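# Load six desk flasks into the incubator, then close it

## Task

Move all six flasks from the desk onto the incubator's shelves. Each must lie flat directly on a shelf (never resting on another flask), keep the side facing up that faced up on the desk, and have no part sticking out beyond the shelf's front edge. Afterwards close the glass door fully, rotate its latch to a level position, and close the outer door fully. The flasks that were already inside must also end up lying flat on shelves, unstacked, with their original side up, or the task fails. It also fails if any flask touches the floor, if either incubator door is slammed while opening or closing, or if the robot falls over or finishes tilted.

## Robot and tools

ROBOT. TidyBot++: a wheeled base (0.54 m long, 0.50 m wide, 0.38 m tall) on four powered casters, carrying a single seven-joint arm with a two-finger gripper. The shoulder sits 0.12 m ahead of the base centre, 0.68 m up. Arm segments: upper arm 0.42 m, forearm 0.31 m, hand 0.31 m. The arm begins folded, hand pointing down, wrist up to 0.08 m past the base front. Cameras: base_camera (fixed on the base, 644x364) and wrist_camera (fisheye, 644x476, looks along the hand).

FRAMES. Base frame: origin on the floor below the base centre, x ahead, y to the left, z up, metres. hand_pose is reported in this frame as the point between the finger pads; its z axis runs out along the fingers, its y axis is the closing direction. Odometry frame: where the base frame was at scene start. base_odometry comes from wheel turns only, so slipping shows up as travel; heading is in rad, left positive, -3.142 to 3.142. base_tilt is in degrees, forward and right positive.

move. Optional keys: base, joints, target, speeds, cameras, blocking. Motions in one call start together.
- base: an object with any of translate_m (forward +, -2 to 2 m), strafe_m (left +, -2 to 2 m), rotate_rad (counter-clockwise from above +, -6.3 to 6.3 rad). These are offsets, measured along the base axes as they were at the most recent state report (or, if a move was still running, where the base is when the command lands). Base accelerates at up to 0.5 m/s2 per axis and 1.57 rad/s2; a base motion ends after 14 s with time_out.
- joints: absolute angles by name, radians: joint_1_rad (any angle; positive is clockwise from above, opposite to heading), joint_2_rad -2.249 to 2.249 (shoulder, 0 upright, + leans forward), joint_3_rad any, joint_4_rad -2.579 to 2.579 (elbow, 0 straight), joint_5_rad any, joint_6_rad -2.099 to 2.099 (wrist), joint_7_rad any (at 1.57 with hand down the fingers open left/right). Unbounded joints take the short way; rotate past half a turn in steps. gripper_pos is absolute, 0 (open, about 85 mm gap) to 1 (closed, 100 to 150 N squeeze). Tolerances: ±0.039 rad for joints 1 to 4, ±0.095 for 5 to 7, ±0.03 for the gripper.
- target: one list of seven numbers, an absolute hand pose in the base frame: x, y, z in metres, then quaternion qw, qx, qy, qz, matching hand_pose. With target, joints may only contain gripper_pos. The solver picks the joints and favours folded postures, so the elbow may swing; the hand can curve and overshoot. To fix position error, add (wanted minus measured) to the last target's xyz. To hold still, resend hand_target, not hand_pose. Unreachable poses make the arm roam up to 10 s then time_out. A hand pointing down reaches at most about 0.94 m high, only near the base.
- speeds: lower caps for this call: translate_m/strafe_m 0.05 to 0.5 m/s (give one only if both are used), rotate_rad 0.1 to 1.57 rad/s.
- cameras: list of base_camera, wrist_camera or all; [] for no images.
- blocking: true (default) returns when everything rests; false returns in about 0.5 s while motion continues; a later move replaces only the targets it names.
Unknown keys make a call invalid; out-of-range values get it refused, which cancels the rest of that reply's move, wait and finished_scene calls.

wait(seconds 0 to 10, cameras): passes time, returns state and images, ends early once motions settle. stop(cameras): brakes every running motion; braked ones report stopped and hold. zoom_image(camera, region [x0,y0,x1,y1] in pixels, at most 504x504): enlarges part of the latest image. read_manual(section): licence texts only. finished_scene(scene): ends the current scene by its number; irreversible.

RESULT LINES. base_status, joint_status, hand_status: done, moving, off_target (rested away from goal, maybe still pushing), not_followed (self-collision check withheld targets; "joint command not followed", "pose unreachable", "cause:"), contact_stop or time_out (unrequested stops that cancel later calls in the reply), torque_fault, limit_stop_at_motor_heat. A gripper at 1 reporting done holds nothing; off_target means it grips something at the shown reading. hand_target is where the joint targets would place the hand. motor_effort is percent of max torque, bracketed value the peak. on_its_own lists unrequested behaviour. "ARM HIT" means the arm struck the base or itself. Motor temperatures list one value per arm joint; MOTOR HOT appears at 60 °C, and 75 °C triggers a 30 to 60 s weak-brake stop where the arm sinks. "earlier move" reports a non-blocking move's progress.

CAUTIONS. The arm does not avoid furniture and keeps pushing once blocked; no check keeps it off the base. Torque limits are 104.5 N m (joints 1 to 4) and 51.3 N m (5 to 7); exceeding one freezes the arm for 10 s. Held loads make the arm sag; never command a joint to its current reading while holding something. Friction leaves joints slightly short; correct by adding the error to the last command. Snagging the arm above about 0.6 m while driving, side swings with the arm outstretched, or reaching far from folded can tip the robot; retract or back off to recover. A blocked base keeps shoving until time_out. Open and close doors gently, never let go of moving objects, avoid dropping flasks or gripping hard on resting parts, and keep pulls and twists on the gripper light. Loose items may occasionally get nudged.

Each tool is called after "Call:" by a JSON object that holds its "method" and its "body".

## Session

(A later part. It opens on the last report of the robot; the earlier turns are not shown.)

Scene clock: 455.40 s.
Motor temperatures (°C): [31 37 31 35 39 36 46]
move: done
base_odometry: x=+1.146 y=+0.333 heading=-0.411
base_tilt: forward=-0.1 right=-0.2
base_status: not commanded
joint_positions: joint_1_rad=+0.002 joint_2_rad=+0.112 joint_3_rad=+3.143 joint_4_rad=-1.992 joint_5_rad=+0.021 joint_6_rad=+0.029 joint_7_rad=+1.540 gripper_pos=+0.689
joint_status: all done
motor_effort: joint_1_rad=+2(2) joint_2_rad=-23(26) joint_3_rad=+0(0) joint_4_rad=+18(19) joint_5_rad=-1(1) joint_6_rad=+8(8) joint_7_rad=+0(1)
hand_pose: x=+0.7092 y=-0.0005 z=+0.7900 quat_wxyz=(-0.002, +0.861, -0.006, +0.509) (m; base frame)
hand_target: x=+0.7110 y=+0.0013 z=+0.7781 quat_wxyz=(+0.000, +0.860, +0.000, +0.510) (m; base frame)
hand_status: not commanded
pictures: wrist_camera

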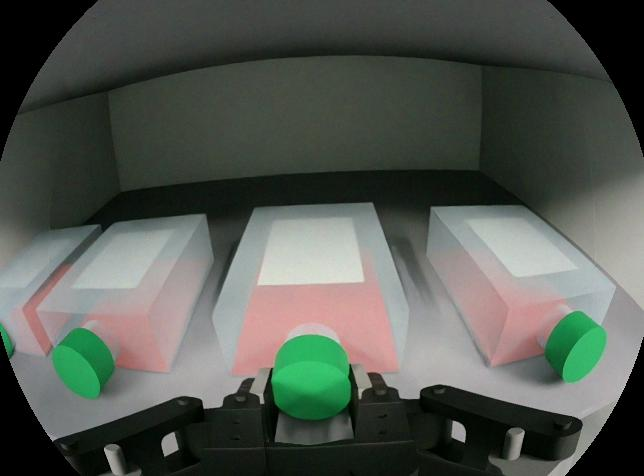

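Contact. Release and back off.

Call:
{"method": "move", "body": {"joints": {"gripper_pos":0.5}, "cameras": ["wrist_camera"]}}

Call:
{"method": "move", "body": {"base": {"translate_m":-0.1}, "speeds": {"translate_m":0.12}, "cameras": ["wrist_camera"]}}

Call:
{"method": "move", "body": {"base": {"translate_m":-0.3}, "cameras": []}}

Scene clock: 456.47 s.
Motor temperatures (°C): [31 37 31 35 39 36 46]
move: done
base_odometry: x=+1.146 y=+0.333 heading=-0.411
base_tilt: forward=-0.1 right=-0.2
base_status: not commanded
joint_positions: joint_1_rad=+0.002 joint_2_rad=+0.114 joint_3_rad=+3.143 joint_4_rad=-1.992 joint_5_rad=+0.021 joint_6_rad=+0.030 joint_7_rad=+1.540 gripper_pos=+0.500
joint_status: all done
motor_effort: joint_1_rad=+1(3) joint_2_rad=-24(24) joint_3_rad=+0(0) joint_4_rad=+18(19) joint_5_rad=-1(1) joint_6_rad=+7(7) joint_7_rad=+0(0)
hand_pose: x=+0.7096 y=-0.0005 z=+0.7890 quat_wxyz=(-0.002, +0.861, -0.006, +0.508) (m; base frame)
hand_target: x=+0.7110 y=+0.0013 z=+0.7781 quat_wxyz=(+0.000, +0.860, +0.000, +0.510) (m; base frame)
hand_status: not commanded
pictures: wrist_camera

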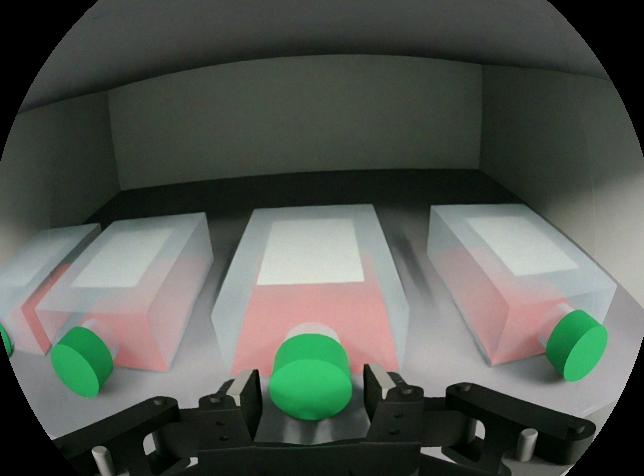

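Scene clock: 457.83 s.
Motor temperatures (°C): [31 37 31 35 39 36 46]
move: done
base_odometry: x=+1.055 y=+0.372 heading=-0.411
base_tilt: forward=-0.1 right=-0.2
base_status: done
joint_positions: joint_1_rad=+0.002 joint_2_rad=+0.123 joint_3_rad=+3.143 joint_4_rad=-1.998 joint_5_rad=+0.021 joint_6_rad=+0.038 joint_7_rad=+1.540 gripper_pos=+0.500
joint_status: not commanded
motor_effort: joint_1_rad=+2(2) joint_2_rad=-25(26) joint_3_rad=+0(1) joint_4_rad=+18(19) joint_5_rad=-1(1) joint_6_rad=+8(8) joint_7_rad=+0(1)
hand_pose: x=+0.7100 y=-0.0004 z=+0.7823 quat_wxyz=(-0.002, +0.863, -0.006, +0.505) (m; base frame)
hand_target: x=+0.7110 y=+0.0013 z=+0.7781 quat_wxyz=(+0.000, +0.860, +0.000, +0.510) (m; base frame)
hand_status: not commanded
pictures: wrist_camera

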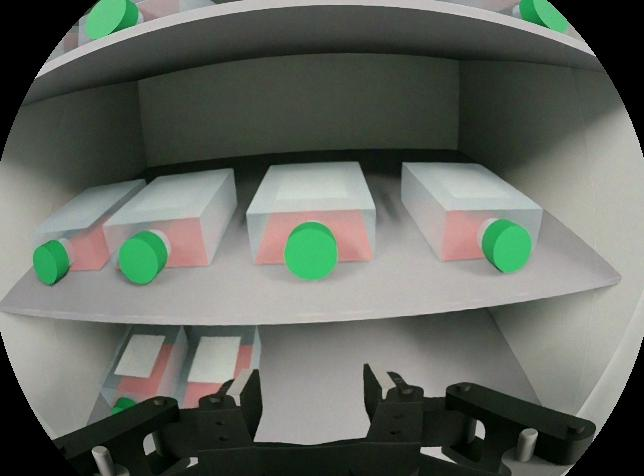

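Scene clock: 459.60 s.
Motor temperatures (°C): [31 37 31 35 39 36 46]
move: done
base_odometry: x=+0.779 y=+0.492 heading=-0.411
base_tilt: forward=-0.1 right=-0.2
base_status: done
joint_positions: joint_1_rad=+0.002 joint_2_rad=+0.128 joint_3_rad=+3.143 joint_4_rad=-2.001 joint_5_rad=+0.021 joint_6_rad=+0.038 joint_7_rad=+1.540 gripper_pos=+0.500
joint_status: not commanded
motor_effort: joint_1_rad=+1(3) joint_2_rad=-25(27) joint_3_rad=+0(1) joint_4_rad=+19(19) joint_5_rad=+0(1) joint_6_rad=+7(8) joint_7_rad=+0(0)
hand_pose: x=+0.7096 y=-0.0004 z=+0.7778 quat_wxyz=(-0.002, +0.865, -0.006, +0.501) (m; base frame)
hand_target: x=+0.7110 y=+0.0013 z=+0.7781 quat_wxyz=(+0.000, +0.860, +0.000, +0.510) (m; base frame)
hand_status: not commanded
pictures: none
No camera images: "cameras" was empty.

Call:
{"method": "move", "body": {"base": {"translate_m":-0.75}, "joints": {"joint_2_rad":-0.084,"joint_4_rad":-0.97,"joint_6_rad":-1.4,"joint_7_rad":1.57,"gripper_pos":0.4}, "cameras": []}}

Call:
{"method": "move", "body": {"base": {"rotate_rad":1.41}, "cameras": []}}

Call:
{"method": "move", "body": {"base": {"translate_m":1.03,"strafe_m":0.389}}}

Scene clock: 466.17 s.
Motor temperatures (°C): [31 37 31 35 39 36 46]
move: done
base_odometry: x=+0.092 y=+0.792 heading=-0.411
base_tilt: forward=-0.1 right=-0.2
base_status: done
joint_positions: joint_1_rad=+0.002 joint_2_rad=-0.083 joint_3_rad=+3.143 joint_4_rad=-0.971 joint_5_rad=+0.021 joint_6_rad=-1.347 joint_7_rad=+1.540 gripper_pos=+0.400
joint_status: all done
motor_effort: joint_1_rad=+1(3) joint_2_rad=-16(31) joint_3_rad=+0(1) joint_4_rad=+17(21) joint_5_rad=+0(1) joint_6_rad=+6(8) joint_7_rad=+0(1)
hand_pose: x=+0.5731 y=-0.0065 z=+1.1077 quat_wxyz=(+0.004, +0.899, -0.018, +0.438) (m; base frame)
hand_target: x=+0.5622 y=+0.0013 z=+1.0958 quat_wxyz=(+0.000, +0.910, +0.000, +0.415) (m; base frame)
hand_status: not commanded
pictures: none
No camera images: "cameras" was empty.

Scene clock: 468.37 s.
Motor temperatures (°C): [31 37 31 35 39 36 46]
move: done
base_odometry: x=+0.092 y=+0.792 heading=+0.998
base_tilt: forward=-0.1 right=-0.2
base_status: done
joint_positions: joint_1_rad=-0.002 joint_2_rad=-0.083 joint_3_rad=+3.139 joint_4_rad=-0.971 joint_5_rad=+0.020 joint_6_rad=-1.350 joint_7_rad=+1.540 gripper_pos=+0.400
joint_status: not commanded
motor_effort: joint_1_rad=+2(4) joint_2_rad=-15(18) joint_3_rad=+0(2) joint_4_rad=+17(18) joint_5_rad=-1(2) joint_6_rad=+7(7) joint_7_rad=+0(0)
hand_pose: x=+0.5726 y=-0.0030 z=+1.1069 quat_wxyz=(+0.002, +0.899, -0.015, +0.437) (m; base frame)
hand_target: x=+0.5622 y=+0.0013 z=+1.0958 quat_wxyz=(+0.000, +0.910, +0.000, +0.415) (m; base frame)
hand_status: not commanded
pictures: none
No camera images: "cameras" was empty.

Scene clock: 471.90 s.
Motor temperatures (°C): [31 37 31 35 39 36 46]
move: done
base_odometry: x=+0.323 y=+1.868 heading=+0.999
base_tilt: forward=-0.1 right=-0.2
base_status: done
joint_positions: joint_1_rad=-0.002 joint_2_rad=-0.081 joint_3_rad=+3.139 joint_4_rad=-0.970 joint_5_rad=+0.020 joint_6_rad=-1.352 joint_7_rad=+1.540 gripper_pos=+0.400
joint_status: not commanded
motor_effort: joint_1_rad=+2(3) joint_2_rad=-16(19) joint_3_rad=+0(1) joint_4_rad=+17(18) joint_5_rad=+0(1) joint_6_rad=+7(8) joint_7_rad=+0(0)
hand_pose: x=+0.5730 y=-0.0030 z=+1.1056 quat_wxyz=(+0.002, +0.900, -0.015, +0.435) (m; base frame)
hand_target: x=+0.5622 y=+0.0013 z=+1.0958 quat_wxyz=(+0.000, +0.910, +0.000, +0.415) (m; base frame)
hand_status: not commanded
pictures: base_camera, wrist_camera

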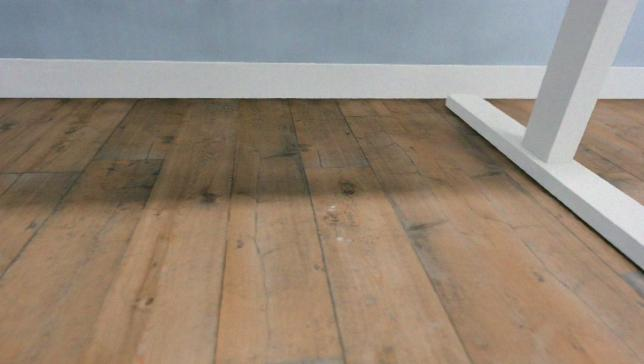

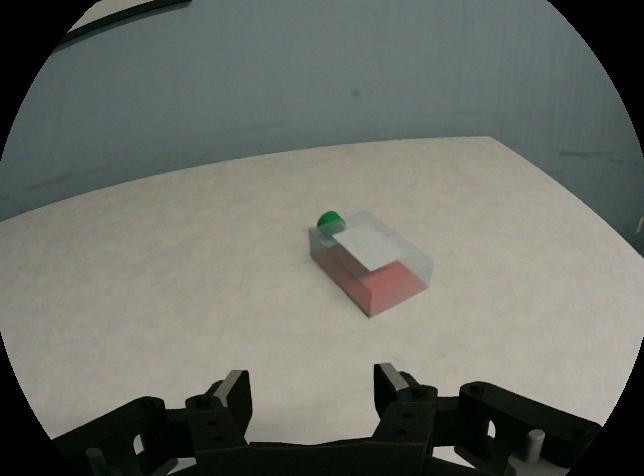

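Call:
{"method": "move", "body": {"base": {"translate_m":0.14,"strafe_m":-0.015}, "joints": {"joint_1_rad":0.0,"joint_2_rad":0.33,"joint_4_rad":-0.59,"joint_6_rad":-1.42,"joint_7_rad":2.33,"gripper_pos":0.45}}}

Scene clock: 474.73 s.
Motor temperatures (°C): [31 37 31 35 39 36 46]
move: done
base_odometry: x=+0.411 y=+1.978 heading=+0.999
base_tilt: forward=-0.1 right=-0.2
base_status: done
joint_positions: joint_1_rad=-0.002 joint_2_rad=+0.339 joint_3_rad=+3.139 joint_4_rad=-0.595 joint_5_rad=+0.020 joint_6_rad=-1.370 joint_7_rad=+2.289 gripper_pos=+0.450
joint_status: all done
motor_effort: joint_1_rad=+2(3) joint_2_rad=-32(38) joint_3_rad=+0(1) joint_4_rad=+17(20) joint_5_rad=+0(1) joint_6_rad=+7(9) joint_7_rad=+0(1)
hand_pose: x=+0.7428 y=-0.0027 z=+1.0574 quat_wxyz=(+0.151, +0.855, +0.321, +0.378) (m; base frame)
hand_target: x=+0.7291 y=+0.0013 z=+1.0538 quat_wxyz=(+0.145, +0.855, +0.341, +0.362) (m; base frame)
hand_status: not commanded
pictures: base_camera, wrist_camera

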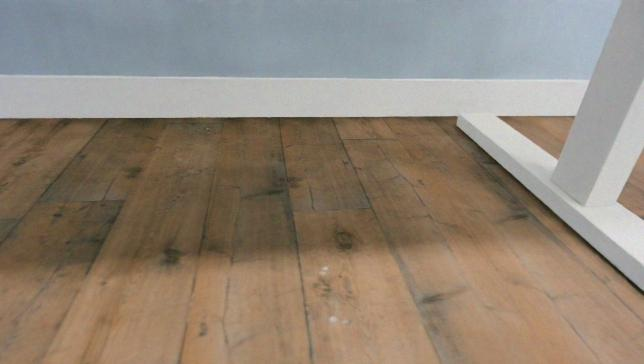

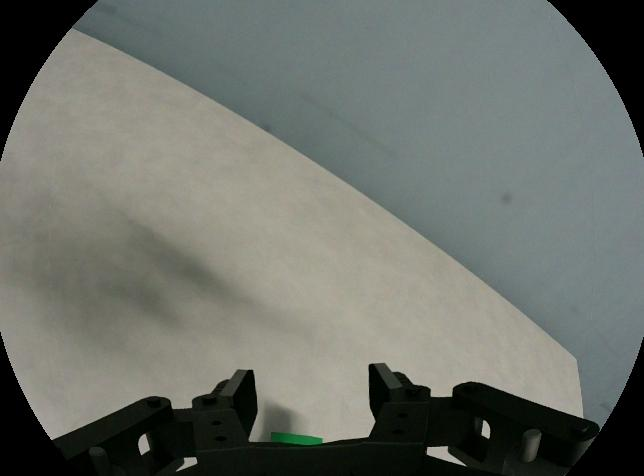

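Call:
{"method": "move", "body": {"base": {"translate_m":-0.005,"strafe_m":-0.030}, "joints": {"joint_2_rad":0.27,"joint_4_rad":-0.81,"joint_6_rad":-1.26}, "cameras": ["wrist_camera"]}}

Scene clock: 476.73 s.
Motor temperatures (°C): [31 37 31 35 39 36 46]
move: done
base_odometry: x=+0.434 y=+1.958 heading=+1.000
base_tilt: forward=-0.1 right=-0.2
base_status: done
joint_positions: joint_1_rad=+0.004 joint_2_rad=+0.279 joint_3_rad=+3.140 joint_4_rad=-0.772 joint_5_rad=+0.020 joint_6_rad=-1.290 joint_7_rad=+2.291 gripper_pos=+0.450
joint_status: all done
motor_effort: joint_1_rad=+2(5) joint_2_rad=-27(34) joint_3_rad=+0(1) joint_4_rad=+15(19) joint_5_rad=+0(1) joint_6_rad=+3(7) joint_7_rad=+0(0)
hand_pose: x=+0.7311 y=-0.0067 z=+1.0260 quat_wxyz=(+0.147, +0.863, +0.322, +0.361) (m; base frame)
hand_target: x=+0.7321 y=+0.0013 z=+1.0190 quat_wxyz=(+0.145, +0.855, +0.341, +0.362) (m; base frame)
hand_status: not commanded
pictures: wrist_camera

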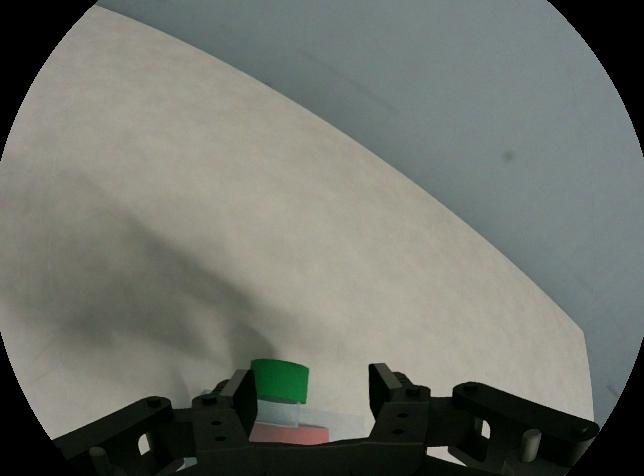

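Call:
{"method": "move", "body": {"base": {"translate_m":0.012,"strafe_m":0.006}, "joints": {"joint_2_rad":0.25,"joint_4_rad":-0.89,"joint_6_rad":-1.2}, "cameras": ["wrist_camera"]}}

Scene clock: 478.03 s.
Motor temperatures (°C): [31 37 31 35 39 36 46]
move: off_target
base_odometry: x=+0.435 y=+1.971 heading=+0.999
base_tilt: forward=-0.1 right=-0.2
base_status: done
joint_positions: joint_1_rad=+0.004 joint_2_rad=+0.243 joint_3_rad=+3.140 joint_4_rad=-0.844 joint_5_rad=+0.020 joint_6_rad=-1.228 joint_7_rad=+2.291 gripper_pos=+0.450
joint_status: joint_4_rad off_target (ended at -0.844, target -0.890); the others done
motor_effort: joint_1_rad=+1(2) joint_2_rad=-23(28) joint_3_rad=-1(1) joint_4_rad=+14(15) joint_5_rad=+0(1) joint_6_rad=+3(6) joint_7_rad=+0(0)
hand_pose: x=+0.7276 y=-0.0062 z=+1.0261 quat_wxyz=(+0.152, +0.857, +0.321, +0.373) (m; base frame)
hand_target: x=+0.7324 y=+0.0013 z=+1.0042 quat_wxyz=(+0.145, +0.855, +0.341, +0.362) (m; base frame)
hand_status: not commanded
pictures: wrist_camera

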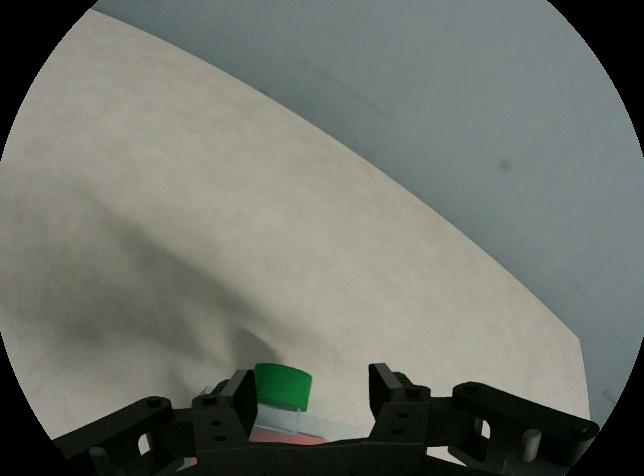

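Call:
{"method": "move", "body": {"joints": {"joint_2_rad":0.28,"joint_4_rad":-0.77,"joint_6_rad":-1.28,"gripper_pos":0.5}, "cameras": []}}

Call:
{"method": "move", "body": {"base": {"translate_m":0.013,"strafe_m":0.008}, "cameras": []}}

Call:
{"method": "move", "body": {"joints": {"joint_2_rad":0.255,"joint_4_rad":-0.90,"joint_6_rad":-1.19}, "cameras": ["wrist_camera"]}}

Scene clock: 480.13 s.
Motor temperatures (°C): [31 37 31 35 39 36 46]
move: done
base_odometry: x=+0.435 y=+1.971 heading=+0.999
base_tilt: forward=-0.1 right=-0.2
base_status: not commanded
joint_positions: joint_1_rad=+0.004 joint_2_rad=+0.274 joint_3_rad=+3.140 joint_4_rad=-0.775 joint_5_rad=+0.020 joint_6_rad=-1.246 joint_7_rad=+2.292 gripper_pos=+0.500
joint_status: all done
motor_effort: joint_1_rad=+1(3) joint_2_rad=-31(32) joint_3_rad=+0(0) joint_4_rad=+18(19) joint_5_rad=+0(1) joint_6_rad=+7(7) joint_7_rad=+0(0)
hand_pose: x=+0.7384 y=-0.0063 z=+1.0376 quat_wxyz=(+0.155, +0.854, +0.320, +0.381) (m; base frame)
hand_target: x=+0.7338 y=+0.0013 z=+1.0283 quat_wxyz=(+0.146, +0.853, +0.340, +0.367) (m; base frame)
hand_status: not commanded
pictures: none
No camera images: "cameras" was empty.

Scene clock: 480.87 s.
Motor temperatures (°C): [31 37 31 35 39 36 46]
move: done
base_odometry: x=+0.436 y=+1.986 heading=+0.999
base_tilt: forward=-0.1 right=-0.2
base_status: done
joint_positions: joint_1_rad=+0.002 joint_2_rad=+0.282 joint_3_rad=+3.140 joint_4_rad=-0.773 joint_5_rad=+0.020 joint_6_rad=-1.246 joint_7_rad=+2.292 gripper_pos=+0.500
joint_status: not commanded
motor_effort: joint_1_rad=+1(3) joint_2_rad=-31(34) joint_3_rad=+0(1) joint_4_rad=+18(19) joint_5_rad=-1(1) joint_6_rad=+7(7) joint_7_rad=+0(0)
hand_pose: x=+0.7414 y=-0.0052 z=+1.0332 quat_wxyz=(+0.153, +0.855, +0.321, +0.378) (m; base frame)
hand_target: x=+0.7338 y=+0.0013 z=+1.0283 quat_wxyz=(+0.146, +0.853, +0.340, +0.367) (m; base frame)
hand_status: not commanded
pictures: none
No camera images: "cameras" was empty.

Scene clock: 481.87 s.
Motor temperatures (°C): [31 38 31 35 39 36 46]
move: done
base_odometry: x=+0.436 y=+1.986 heading=+0.999
base_tilt: forward=-0.1 right=-0.2
base_status: not commanded
joint_positions: joint_1_rad=+0.002 joint_2_rad=+0.268 joint_3_rad=+3.140 joint_4_rad=-0.866 joint_5_rad=+0.020 joint_6_rad=-1.217 joint_7_rad=+2.292 gripper_pos=+0.500
joint_status: all done
motor_effort: joint_1_rad=+2(3) joint_2_rad=-28(31) joint_3_rad=+0(0) joint_4_rad=+17(19) joint_5_rad=+0(1) joint_6_rad=+4(7) joint_7_rad=+0(0)
hand_pose: x=+0.7364 y=-0.0052 z=+1.0020 quat_wxyz=(+0.145, +0.864, +0.325, +0.357) (m; base frame)
hand_target: x=+0.7353 y=+0.0013 z=+0.9983 quat_wxyz=(+0.144, +0.856, +0.342, +0.360) (m; base frame)
hand_status: not commanded
pictures: wrist_camera

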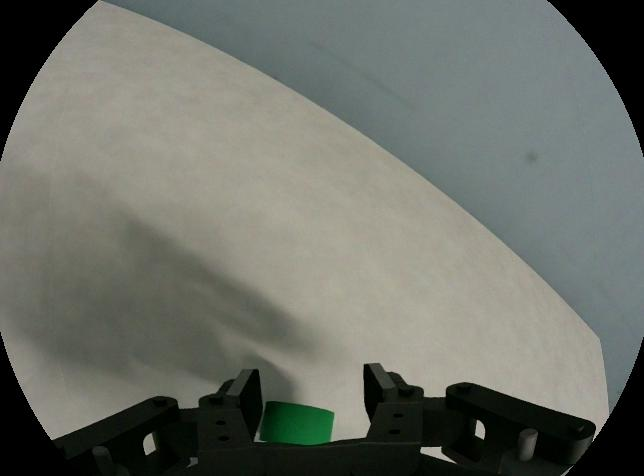

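Call:
{"method": "move", "body": {"joints": {"joint_2_rad":0.237,"joint_4_rad":-0.965,"joint_6_rad":-1.14}, "cameras": ["wrist_camera"]}}

Scene clock: 482.87 s.
Motor temperatures (°C): [31 38 31 35 39 36 46]
move: off_target
base_odometry: x=+0.436 y=+1.986 heading=+0.999
base_tilt: forward=-0.1 right=-0.2
base_status: not commanded
joint_positions: joint_1_rad=+0.002 joint_2_rad=+0.238 joint_3_rad=+3.140 joint_4_rad=-0.922 joint_5_rad=+0.020 joint_6_rad=-1.166 joint_7_rad=+2.292 gripper_pos=+0.500
joint_status: joint_4_rad off_target (ended at -0.922, target -0.965); the others done
motor_effort: joint_1_rad=+1(2) joint_2_rad=-25(28) joint_3_rad=+0(0) joint_4_rad=+15(17) joint_5_rad=+0(0) joint_6_rad=+4(4) joint_7_rad=+0(0)
hand_pose: x=+0.7331 y=-0.0050 z=+1.0027 quat_wxyz=(+0.149, +0.859, +0.323, +0.367) (m; base frame)
hand_target: x=+0.7342 y=+0.0013 z=+0.9872 quat_wxyz=(+0.144, +0.856, +0.341, +0.362) (m; base frame)
hand_status: not commanded
pictures: wrist_camera

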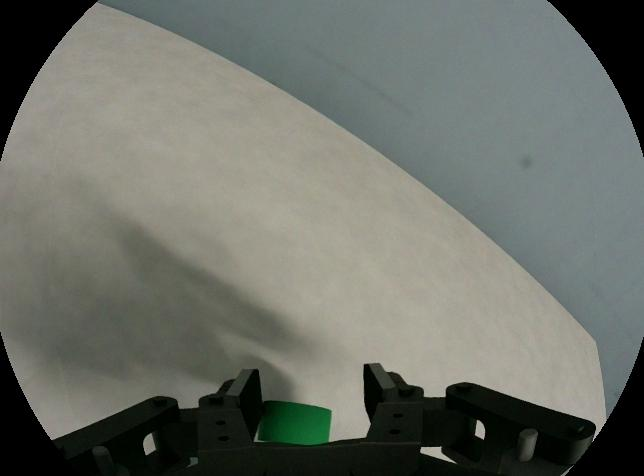

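Call:
{"method": "move", "body": {"joints": {"joint_2_rad":0.3,"joint_4_rad":-0.7,"joint_6_rad":-1.33}, "cameras": []}}

Call:
{"method": "move", "body": {"base": {"translate_m":-0.243,"strafe_m":-0.244,"rotate_rad":0.3}, "joints": {"joint_2_rad":-0.084,"joint_4_rad":-0.97,"joint_6_rad":-1.4,"joint_7_rad":1.57,"gripper_pos":1.0}}}

Scene clock: 485.83 s.
Motor temperatures (°C): [31 38 31 35 39 36 46]
move: done
base_odometry: x=+0.436 y=+1.986 heading=+0.999
base_tilt: forward=-0.1 right=-0.2
base_status: not commanded
joint_positions: joint_1_rad=+0.002 joint_2_rad=+0.286 joint_3_rad=+3.140 joint_4_rad=-0.702 joint_5_rad=+0.020 joint_6_rad=-1.279 joint_7_rad=+2.292 gripper_pos=+0.500
joint_status: all done
motor_effort: joint_1_rad=+1(2) joint_2_rad=-31(33) joint_3_rad=+0(0) joint_4_rad=+18(20) joint_5_rad=+0(1) joint_6_rad=+7(7) joint_7_rad=+0(0)
hand_pose: x=+0.7388 y=-0.0053 z=+1.0588 quat_wxyz=(+0.159, +0.848, +0.318, +0.392) (m; base frame)
hand_target: x=+0.7337 y=+0.0013 z=+1.0394 quat_wxyz=(+0.146, +0.853, +0.340, +0.367) (m; base frame)
hand_status: not commanded
pictures: none
No camera images: "cameras" was empty.

Scene clock: 488.00 s.
Motor temperatures (°C): [31 38 31 35 39 36 46]
move: done
base_odometry: x=+0.510 y=+1.650 heading=+1.299
base_tilt: forward=-0.1 right=-0.2
base_status: done
joint_positions: joint_1_rad=-0.005 joint_2_rad=-0.088 joint_3_rad=+3.136 joint_4_rad=-0.950 joint_5_rad=+0.020 joint_6_rad=-1.353 joint_7_rad=+1.609 gripper_pos=+0.999
joint_status: all done
motor_effort: joint_1_rad=+1(6) joint_2_rad=-15(36) joint_3_rad=+0(3) joint_4_rad=+17(20) joint_5_rad=-1(2) joint_6_rad=+7(8) joint_7_rad=+0(1)
hand_pose: x=+0.5693 y=+0.0001 z=+1.1190 quat_wxyz=(+0.016, +0.894, +0.020, +0.447) (m; base frame)
hand_target: x=+0.5622 y=+0.0013 z=+1.0958 quat_wxyz=(+0.000, +0.910, +0.000, +0.415) (m; base frame)
hand_status: not commanded
pictures: base_camera, wrist_camera

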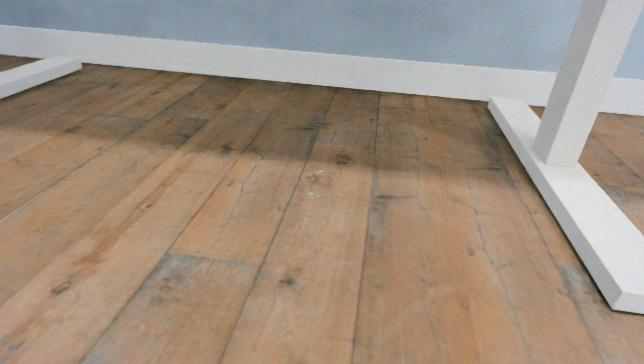

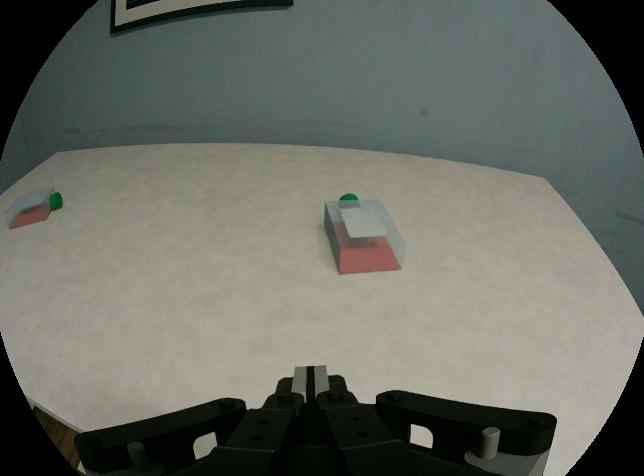

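Call:
{"method": "move", "body": {"base": {"translate_m":0.14,"strafe_m":0.025}, "joints": {"joint_2_rad":0.02,"joint_4_rad":-1.46,"joint_6_rad":-0.58,"joint_1_rad":0.0,"joint_7_rad":1.57}, "cameras": ["wrist_camera"]}}

Scene clock: 490.53 s.
Motor temperatures (°C): [31 38 31 35 39 36 46]
move: done
base_odometry: x=+0.523 y=+1.792 heading=+1.299
base_tilt: forward=-0.1 right=-0.2
base_status: done
joint_positions: joint_1_rad=-0.004 joint_2_rad=+0.025 joint_3_rad=+3.136 joint_4_rad=-1.437 joint_5_rad=+0.020 joint_6_rad=-0.633 joint_7_rad=+1.608 gripper_pos=+0.999
joint_status: all done
motor_effort: joint_1_rad=+2(3) joint_2_rad=-24(29) joint_3_rad=+0(1) joint_4_rad=+21(23) joint_5_rad=+0(1) joint_6_rad=+7(8) joint_7_rad=+0(1)
hand_pose: x=+0.7115 y=+0.0036 z=+0.9805 quat_wxyz=(+0.016, +0.866, +0.025, +0.499) (m; base frame)
hand_target: x=+0.7153 y=+0.0014 z=+0.9847 quat_wxyz=(+0.000, +0.857, +0.000, +0.515) (m; base frame)
hand_status: not commanded
pictures: wrist_camera

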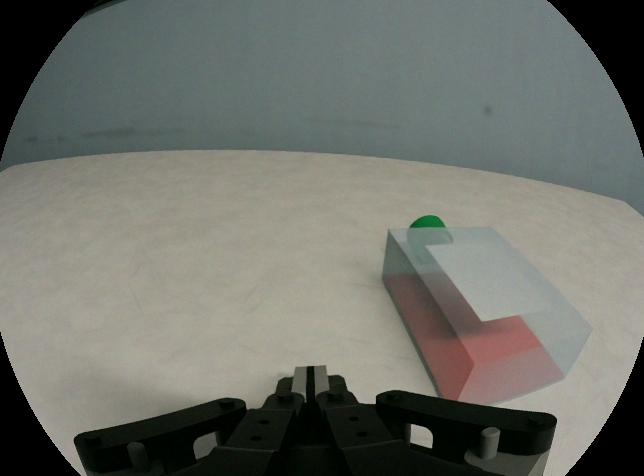

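Call:
{"method": "move", "body": {"base": {"translate_m":0.0,"strafe_m":-0.14}, "speeds": {"strafe_m":0.12}, "cameras": ["wrist_camera"]}}

Scene clock: 492.77 s.
Motor temperatures (°C): [31 38 31 35 39 36 46]
move: done
base_odometry: x=+0.658 y=+1.754 heading=+1.299
base_tilt: forward=-0.1 right=-0.2
base_status: done
joint_positions: joint_1_rad=-0.002 joint_2_rad=+0.025 joint_3_rad=+3.138 joint_4_rad=-1.438 joint_5_rad=+0.020 joint_6_rad=-0.630 joint_7_rad=+1.608 gripper_pos=+0.999
joint_status: not commanded
motor_effort: joint_1_rad=+1(4) joint_2_rad=-24(26) joint_3_rad=+0(3) joint_4_rad=+21(21) joint_5_rad=+0(2) joint_6_rad=+8(8) joint_7_rad=+0(0)
hand_pose: x=+0.7119 y=+0.0011 z=+0.9806 quat_wxyz=(+0.017, +0.866, +0.023, +0.500) (m; base frame)
hand_target: x=+0.7153 y=+0.0014 z=+0.9847 quat_wxyz=(+0.000, +0.857, +0.000, +0.515) (m; base frame)
hand_status: not commanded
pictures: wrist_camera

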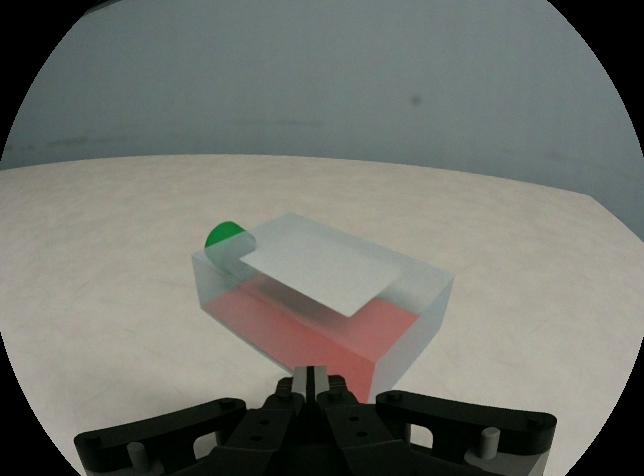

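Call:
{"method": "move", "body": {"base": {"translate_m":0.05,"strafe_m":-0.05}, "speeds": {"translate_m":0.12}, "cameras": ["wrist_camera"]}}

Scene clock: 494.20 s.
Motor temperatures (°C): [31 38 31 35 39 36 46]
move: done
base_odometry: x=+0.720 y=+1.789 heading=+1.299
base_tilt: forward=-0.1 right=-0.2
base_status: done
joint_positions: joint_1_rad=-0.001 joint_2_rad=+0.025 joint_3_rad=+3.138 joint_4_rad=-1.439 joint_5_rad=+0.020 joint_6_rad=-0.629 joint_7_rad=+1.608 gripper_pos=+0.999
joint_status: not commanded
motor_effort: joint_1_rad=+1(4) joint_2_rad=-24(26) joint_3_rad=+0(2) joint_4_rad=+20(22) joint_5_rad=+0(1) joint_6_rad=+8(8) joint_7_rad=+0(0)
hand_pose: x=+0.7120 y=+0.0001 z=+0.9805 quat_wxyz=(+0.018, +0.865, +0.022, +0.500) (m; base frame)
hand_target: x=+0.7153 y=+0.0014 z=+0.9847 quat_wxyz=(+0.000, +0.857, +0.000, +0.515) (m; base frame)
hand_status: not commanded
pictures: wrist_camera

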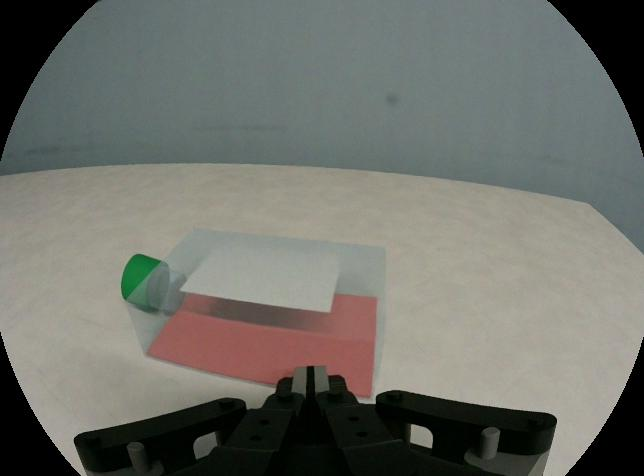

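Call:
{"method": "move", "body": {"base": {"translate_m":-0.025,"strafe_m":0.0}, "cameras": []}}

Call:
{"method": "move", "body": {"base": {"translate_m":0.0,"strafe_m":-0.025}, "cameras": []}}

Call:
{"method": "move", "body": {"joints": {"joint_2_rad":0.125,"joint_4_rad":-1.37,"joint_6_rad":-0.57}, "cameras": ["wrist_camera"]}}

Call:
{"method": "move", "body": {"joints": {"joint_2_rad":0.229,"joint_4_rad":-1.254,"joint_6_rad":-0.57}, "cameras": ["wrist_camera"]}}

Scene clock: 495.60 s.
Motor temperatures (°C): [31 38 31 35 39 36 46]
move: done
base_odometry: x=+0.714 y=+1.765 heading=+1.299
base_tilt: forward=-0.1 right=-0.2
base_status: done
joint_positions: joint_1_rad=-0.001 joint_2_rad=+0.021 joint_3_rad=+3.138 joint_4_rad=-1.440 joint_5_rad=+0.020 joint_6_rad=-0.627 joint_7_rad=+1.608 gripper_pos=+0.999
joint_status: not commanded
motor_effort: joint_1_rad=+1(3) joint_2_rad=-24(27) joint_3_rad=+0(2) joint_4_rad=+21(22) joint_5_rad=+0(1) joint_6_rad=+8(8) joint_7_rad=+0(0)
hand_pose: x=+0.7107 y=+0.0001 z=+0.9828 quat_wxyz=(+0.018, +0.864, +0.022, +0.502) (m; base frame)
hand_target: x=+0.7153 y=+0.0014 z=+0.9847 quat_wxyz=(+0.000, +0.857, +0.000, +0.515) (m; base frame)
hand_status: not commanded
pictures: none
No camera images: "cameras" was empty.

Scene clock: 496.40 s.
Motor temperatures (°C): [31 38 31 35 39 36 46]
move: done
base_odometry: x=+0.738 y=+1.758 heading=+1.299
base_tilt: forward=-0.1 right=-0.2
base_status: done
joint_positions: joint_1_rad=+0.003 joint_2_rad=+0.021 joint_3_rad=+3.143 joint_4_rad=-1.441 joint_5_rad=+0.020 joint_6_rad=-0.627 joint_7_rad=+1.608 gripper_pos=+0.999
joint_status: not commanded
motor_effort: joint_1_rad=+1(4) joint_2_rad=-24(26) joint_3_rad=+0(2) joint_4_rad=+21(22) joint_5_rad=+0(1) joint_6_rad=+7(8) joint_7_rad=+0(0)
hand_pose: x=+0.7107 y=-0.0050 z=+0.9827 quat_wxyz=(+0.020, +0.864, +0.018, +0.502) (m; base frame)
hand_target: x=+0.7153 y=+0.0014 z=+0.9847 quat_wxyz=(+0.000, +0.857, +0.000, +0.515) (m; base frame)
hand_status: not commanded
pictures: none
No camera images: "cameras" was empty.

Scene clock: 497.37 s.
Motor temperatures (°C): [31 38 31 35 39 36 46]
move: done
base_odometry: x=+0.738 y=+1.758 heading=+1.299
base_tilt: forward=-0.1 right=-0.2
base_status: not commanded
joint_positions: joint_1_rad=+0.003 joint_2_rad=+0.111 joint_3_rad=+3.143 joint_4_rad=-1.366 joint_5_rad=+0.020 joint_6_rad=-0.611 joint_7_rad=+1.608 gripper_pos=+0.999
joint_status: all done
motor_effort: joint_1_rad=+2(2) joint_2_rad=-27(28) joint_3_rad=+0(0) joint_4_rad=+20(22) joint_5_rad=+0(1) joint_6_rad=+7(8) joint_7_rad=+0(0)
hand_pose: x=+0.7493 y=-0.0051 z=+0.9756 quat_wxyz=(+0.020, +0.864, +0.018, +0.503) (m; base frame)
hand_target: x=+0.7590 y=+0.0014 z=+0.9754 quat_wxyz=(+0.000, +0.859, +0.000, +0.513) (m; base frame)
hand_status: not commanded
pictures: wrist_camera

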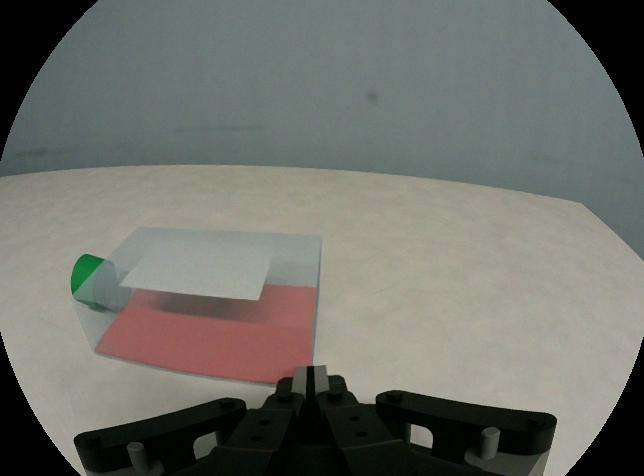

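Scene clock: 498.33 s.
Motor temperatures (°C): [31 38 31 35 39 36 46]
move: done
base_odometry: x=+0.738 y=+1.758 heading=+1.299
base_tilt: forward=-0.1 right=-0.2
base_status: not commanded
joint_positions: joint_1_rad=+0.003 joint_2_rad=+0.215 joint_3_rad=+3.143 joint_4_rad=-1.251 joint_5_rad=+0.020 joint_6_rad=-0.606 joint_7_rad=+1.608 gripper_pos=+0.999
joint_status: all done
motor_effort: joint_1_rad=+2(2) joint_2_rad=-31(32) joint_3_rad=+0(0) joint_4_rad=+20(22) joint_5_rad=+0(1) joint_6_rad=+7(9) joint_7_rad=+0(0)
hand_pose: x=+0.7944 y=-0.0052 z=+0.9757 quat_wxyz=(+0.020, +0.860, +0.018, +0.509) (m; base frame)
hand_target: x=+0.8035 y=+0.0014 z=+0.9748 quat_wxyz=(+0.000, +0.856, +0.000, +0.518) (m; base frame)
hand_status: not commanded
pictures: wrist_camera

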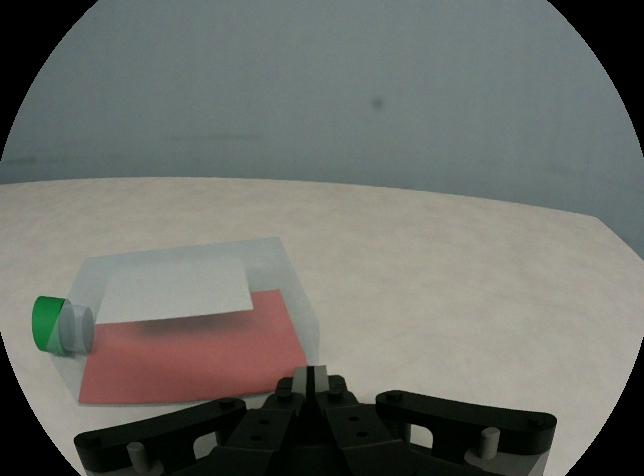

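Call:
{"method": "move", "body": {"base": {"translate_m":0.075,"strafe_m":0.012}, "speeds": {"translate_m":0.12}}}

Scene clock: 499.70 s.
Motor temperatures (°C): [31 38 31 35 39 36 46]
move: done
base_odometry: x=+0.747 y=+1.834 heading=+1.299
base_tilt: forward=-0.1 right=-0.2
base_status: done
joint_positions: joint_1_rad=+0.003 joint_2_rad=+0.218 joint_3_rad=+3.143 joint_4_rad=-1.248 joint_5_rad=+0.020 joint_6_rad=-0.606 joint_7_rad=+1.608 gripper_pos=+0.999
joint_status: not commanded
motor_effort: joint_1_rad=+2(2) joint_2_rad=-31(32) joint_3_rad=+0(1) joint_4_rad=+21(21) joint_5_rad=-1(1) joint_6_rad=+7(8) joint_7_rad=+0(0)
hand_pose: x=+0.7957 y=-0.0052 z=+0.9757 quat_wxyz=(+0.020, +0.860, +0.018, +0.509) (m; base frame)
hand_target: x=+0.8035 y=+0.0014 z=+0.9748 quat_wxyz=(+0.000, +0.856, +0.000, +0.518) (m; base frame)
hand_status: not commanded
pictures: base_camera, wrist_camera

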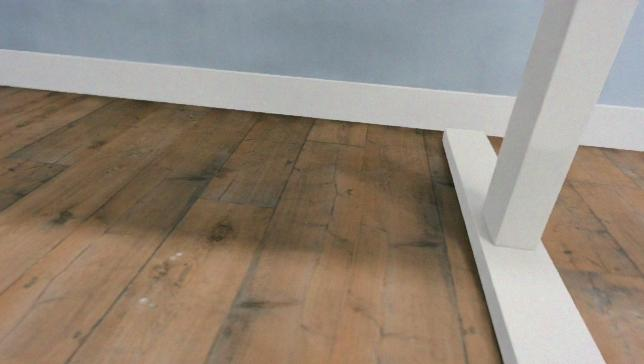

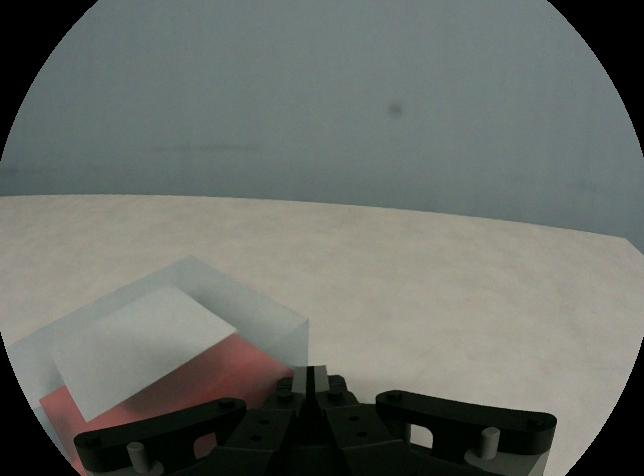

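Call:
{"method": "move", "body": {"joints": {"joint_2_rad":0.12,"joint_4_rad":-1.1,"joint_6_rad":-1.0}, "cameras": []}}

Call:
{"method": "move", "body": {"base": {"translate_m":-0.141,"strafe_m":0.643,"rotate_rad":-0.55}, "joints": {"joint_2_rad":-0.084,"joint_4_rad":-0.97,"joint_6_rad":-1.4,"gripper_pos":0.3}}}

Scene clock: 502.00 s.
Motor temperatures (°C): [31 38 31 35 39 36 46]
move: done
base_odometry: x=+0.747 y=+1.834 heading=+1.299
base_tilt: forward=-0.1 right=-0.2
base_status: not commanded
joint_positions: joint_1_rad=+0.003 joint_2_rad=+0.128 joint_3_rad=+3.143 joint_4_rad=-1.098 joint_5_rad=+0.020 joint_6_rad=-0.949 joint_7_rad=+1.608 gripper_pos=+0.999
joint_status: all done
motor_effort: joint_1_rad=+2(2) joint_2_rad=-27(35) joint_3_rad=+0(0) joint_4_rad=+20(23) joint_5_rad=+0(1) joint_6_rad=+7(9) joint_7_rad=+0(0)
hand_pose: x=+0.7249 y=-0.0065 z=+1.0285 quat_wxyz=(+0.020, +0.885, +0.016, +0.464) (m; base frame)
hand_target: x=+0.7126 y=+0.0014 z=+1.0194 quat_wxyz=(+0.000, +0.896, +0.000, +0.445) (m; base frame)
hand_status: not commanded
pictures: none
No camera images: "cameras" was empty.

Scene clock: 504.73 s.
Motor temperatures (°C): [31 38 31 35 39 36 46]
move: done
base_odometry: x=+0.089 y=+1.871 heading=+0.748
base_tilt: forward=-0.1 right=-0.2
base_status: done
joint_positions: joint_1_rad=+0.005 joint_2_rad=-0.086 joint_3_rad=+3.146 joint_4_rad=-0.967 joint_5_rad=+0.020 joint_6_rad=-1.351 joint_7_rad=+1.608 gripper_pos=+0.300
joint_status: all done
motor_effort: joint_1_rad=+1(3) joint_2_rad=-15(31) joint_3_rad=+0(3) joint_4_rad=+17(21) joint_5_rad=+0(2) joint_6_rad=+7(8) joint_7_rad=+0(0)
hand_pose: x=+0.5708 y=-0.0092 z=+1.1102 quat_wxyz=(+0.020, +0.898, +0.010, +0.439) (m; base frame)
hand_target: x=+0.5622 y=+0.0014 z=+1.0958 quat_wxyz=(+0.000, +0.910, +0.000, +0.415) (m; base frame)
hand_status: not commanded
pictures: base_camera, wrist_camera

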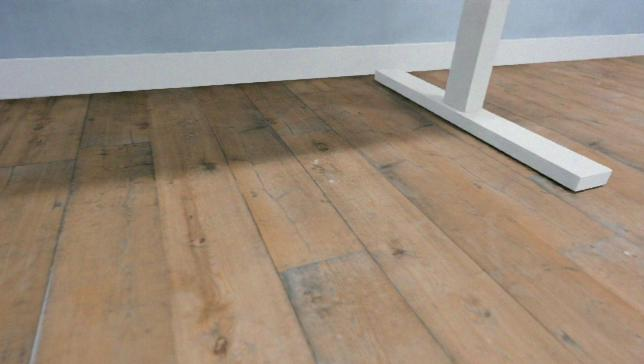

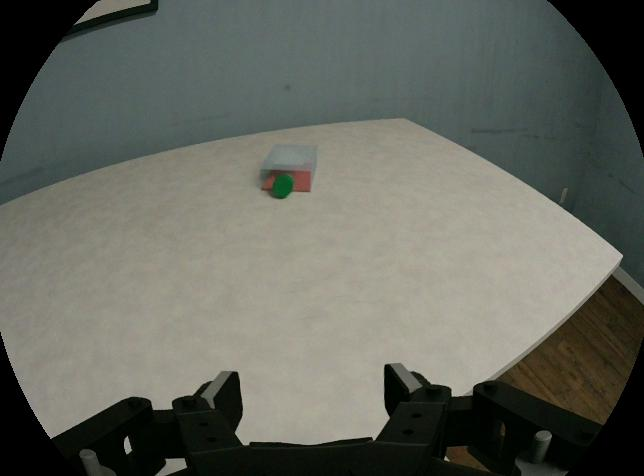

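Call:
{"method": "move", "body": {"base": {"translate_m":0.10,"strafe_m":0.083,"rotate_rad":-0.05}, "joints": {"joint_1_rad":0.0,"joint_2_rad":0.235,"joint_4_rad":-1.198,"joint_6_rad":-0.62,"joint_7_rad":1.53}}}

Scene clock: 507.13 s.
Motor temperatures (°C): [31 38 31 35 39 36 46]
move: done
base_odometry: x=+0.106 y=+2.000 heading=+0.699
base_tilt: forward=-0.1 right=-0.2
base_status: done
joint_positions: joint_1_rad=+0.002 joint_2_rad=+0.245 joint_3_rad=+3.146 joint_4_rad=-1.177 joint_5_rad=+0.020 joint_6_rad=-0.668 joint_7_rad=+1.559 gripper_pos=+0.300
joint_status: all done
motor_effort: joint_1_rad=+2(4) joint_2_rad=-32(40) joint_3_rad=+0(2) joint_4_rad=+21(22) joint_5_rad=+0(1) joint_6_rad=+7(8) joint_7_rad=+0(1)
hand_pose: x=+0.8023 y=-0.0064 z=+0.9820 quat_wxyz=(+0.008, +0.865, -0.004, +0.502) (m; base frame)
hand_target: x=+0.8041 y=+0.0014 z=+0.9898 quat_wxyz=(-0.011, +0.855, -0.017, +0.518) (m; base frame)
hand_status: not commanded
pictures: base_camera, wrist_camera

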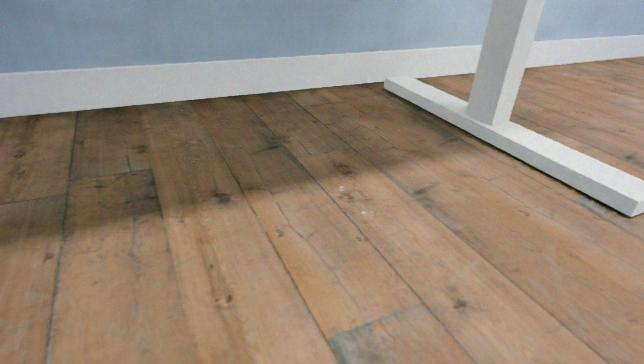

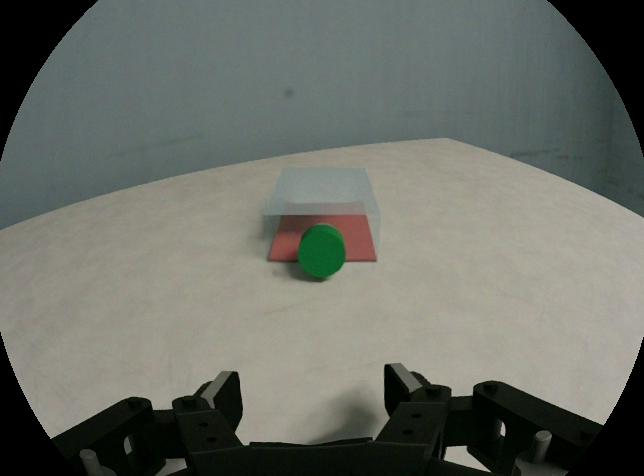

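Call:
{"method": "move", "body": {}}

Scene clock: 509.17 s.
Motor temperatures (°C): [31 38 31 35 39 36 46]
base_odometry: x=+0.106 y=+2.000 heading=+0.699
base_tilt: forward=-0.1 right=-0.2
base_status: done
joint_positions: joint_1_rad=+0.002 joint_2_rad=+0.245 joint_3_rad=+3.146 joint_4_rad=-1.177 joint_5_rad=+0.020 joint_6_rad=-0.668 joint_7_rad=+1.558 gripper_pos=+0.300
joint_status: all done
motor_effort: joint_1_rad=+1(4) joint_2_rad=-32(40) joint_3_rad=+0(2) joint_4_rad=+21(22) joint_5_rad=+0(1) joint_6_rad=+7(8) joint_7_rad=+0(1)
hand_pose: x=+0.8023 y=-0.0064 z=+0.9820 quat_wxyz=(+0.008, +0.865, -0.004, +0.502) (m; base frame)
hand_target: x=+0.8041 y=+0.0014 z=+0.9898 quat_wxyz=(-0.011, +0.855, -0.017, +0.518) (m; base frame)
hand_status: not commanded
pictures: base_camera, wrist_camera

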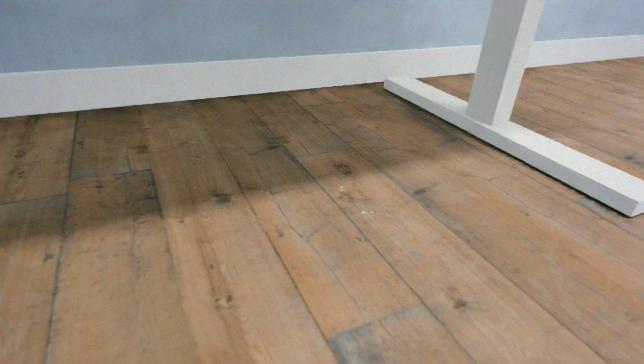

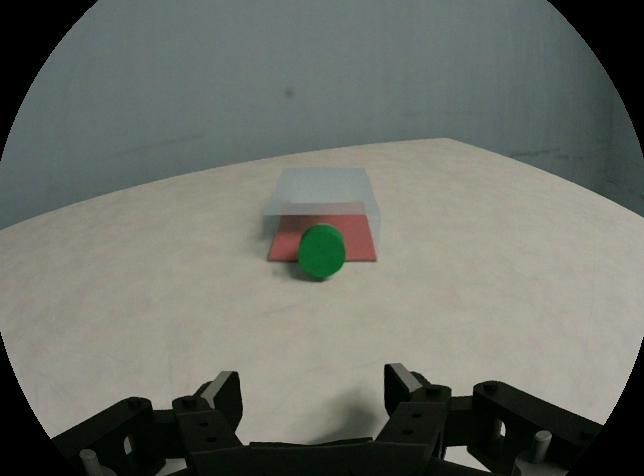

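Call:
{"method": "move", "body": {"base": {"translate_m":0.06,"strafe_m":0.006}, "speeds": {"translate_m":0.12}, "joints": {"joint_2_rad":0.231,"joint_4_rad":-1.24,"joint_6_rad":-0.58,"gripper_pos":0.2}, "cameras": ["wrist_camera"]}}

Scene clock: 510.33 s.
Motor temperatures (°C): [31 38 31 35 39 36 46]
move: done
base_odometry: x=+0.148 y=+2.043 heading=+0.699
base_tilt: forward=-0.1 right=-0.2
base_status: done
joint_positions: joint_1_rad=+0.002 joint_2_rad=+0.240 joint_3_rad=+3.146 joint_4_rad=-1.221 joint_5_rad=+0.020 joint_6_rad=-0.624 joint_7_rad=+1.557 gripper_pos=+0.200
joint_status: all done
motor_effort: joint_1_rad=+2(2) joint_2_rad=-32(36) joint_3_rad=+0(1) joint_4_rad=+21(21) joint_5_rad=+0(1) joint_6_rad=+7(8) joint_7_rad=+0(0)
hand_pose: x=+0.8024 y=-0.0062 z=+0.9723 quat_wxyz=(+0.008, +0.863, -0.004, +0.504) (m; base frame)
hand_target: x=+0.8042 y=+0.0014 z=+0.9789 quat_wxyz=(-0.011, +0.855, -0.017, +0.519) (m; base frame)
hand_status: not commanded
pictures: wrist_camera

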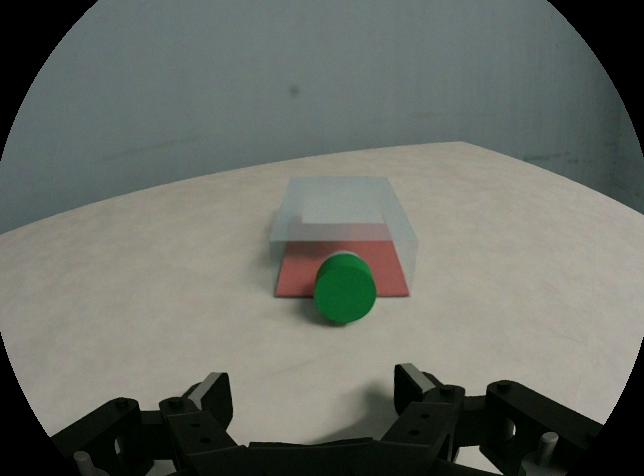

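Call:
{"method": "move", "body": {"base": {"translate_m":0.03,"strafe_m":-0.015}, "speeds": {"translate_m":0.12}, "cameras": ["wrist_camera"]}}

Call:
{"method": "move", "body": {"base": {"translate_m":0.02}, "speeds": {"translate_m":0.12}, "cameras": ["wrist_camera"]}}

Scene clock: 511.43 s.
Motor temperatures (°C): [31 38 31 35 39 36 46]
move: done
base_odometry: x=+0.181 y=+2.051 heading=+0.699
base_tilt: forward=-0.1 right=-0.2
base_status: done
joint_positions: joint_1_rad=+0.002 joint_2_rad=+0.240 joint_3_rad=+3.146 joint_4_rad=-1.221 joint_5_rad=+0.020 joint_6_rad=-0.621 joint_7_rad=+1.557 gripper_pos=+0.200
joint_status: not commanded
motor_effort: joint_1_rad=+2(3) joint_2_rad=-32(35) joint_3_rad=+0(2) joint_4_rad=+21(22) joint_5_rad=+0(1) joint_6_rad=+8(8) joint_7_rad=+0(0)
hand_pose: x=+0.8031 y=-0.0059 z=+0.9724 quat_wxyz=(+0.008, +0.863, -0.004, +0.505) (m; base frame)
hand_target: x=+0.8042 y=+0.0014 z=+0.9789 quat_wxyz=(-0.011, +0.855, -0.017, +0.519) (m; base frame)
hand_status: not commanded
pictures: wrist_camera

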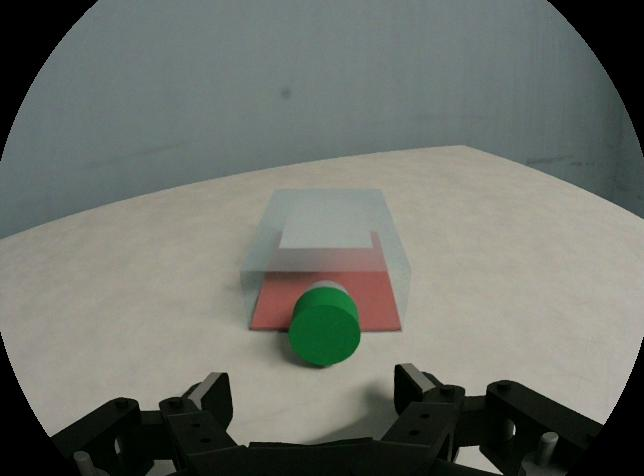

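Scene clock: 512.13 s.
Motor temperatures (°C): [31 38 31 35 39 36 46]
move: done
base_odometry: x=+0.196 y=+2.064 heading=+0.699
base_tilt: forward=-0.1 right=-0.2
base_status: done
joint_positions: joint_1_rad=+0.001 joint_2_rad=+0.242 joint_3_rad=+3.146 joint_4_rad=-1.221 joint_5_rad=+0.020 joint_6_rad=-0.617 joint_7_rad=+1.557 gripper_pos=+0.200
joint_status: not commanded
motor_effort: joint_1_rad=+2(5) joint_2_rad=-31(37) joint_3_rad=+0(2) joint_4_rad=+20(21) joint_5_rad=-1(1) joint_6_rad=+7(8) joint_7_rad=+0(0)
hand_pose: x=+0.8041 y=-0.0056 z=+0.9723 quat_wxyz=(+0.007, +0.862, -0.004, +0.506) (m; base frame)
hand_target: x=+0.8042 y=+0.0014 z=+0.9789 quat_wxyz=(-0.011, +0.855, -0.017, +0.519) (m; base frame)
hand_status: not commanded
pictures: wrist_camera

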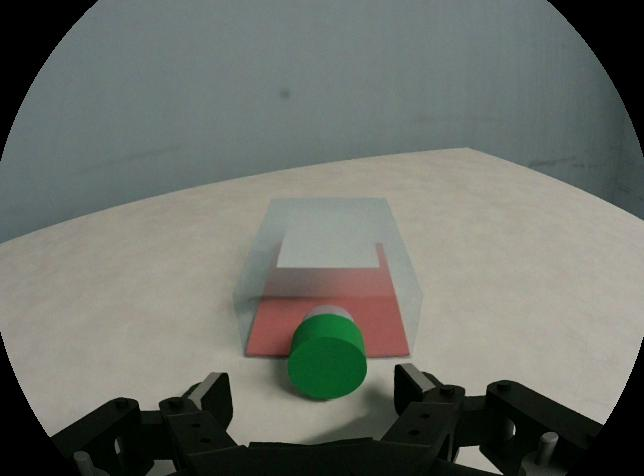

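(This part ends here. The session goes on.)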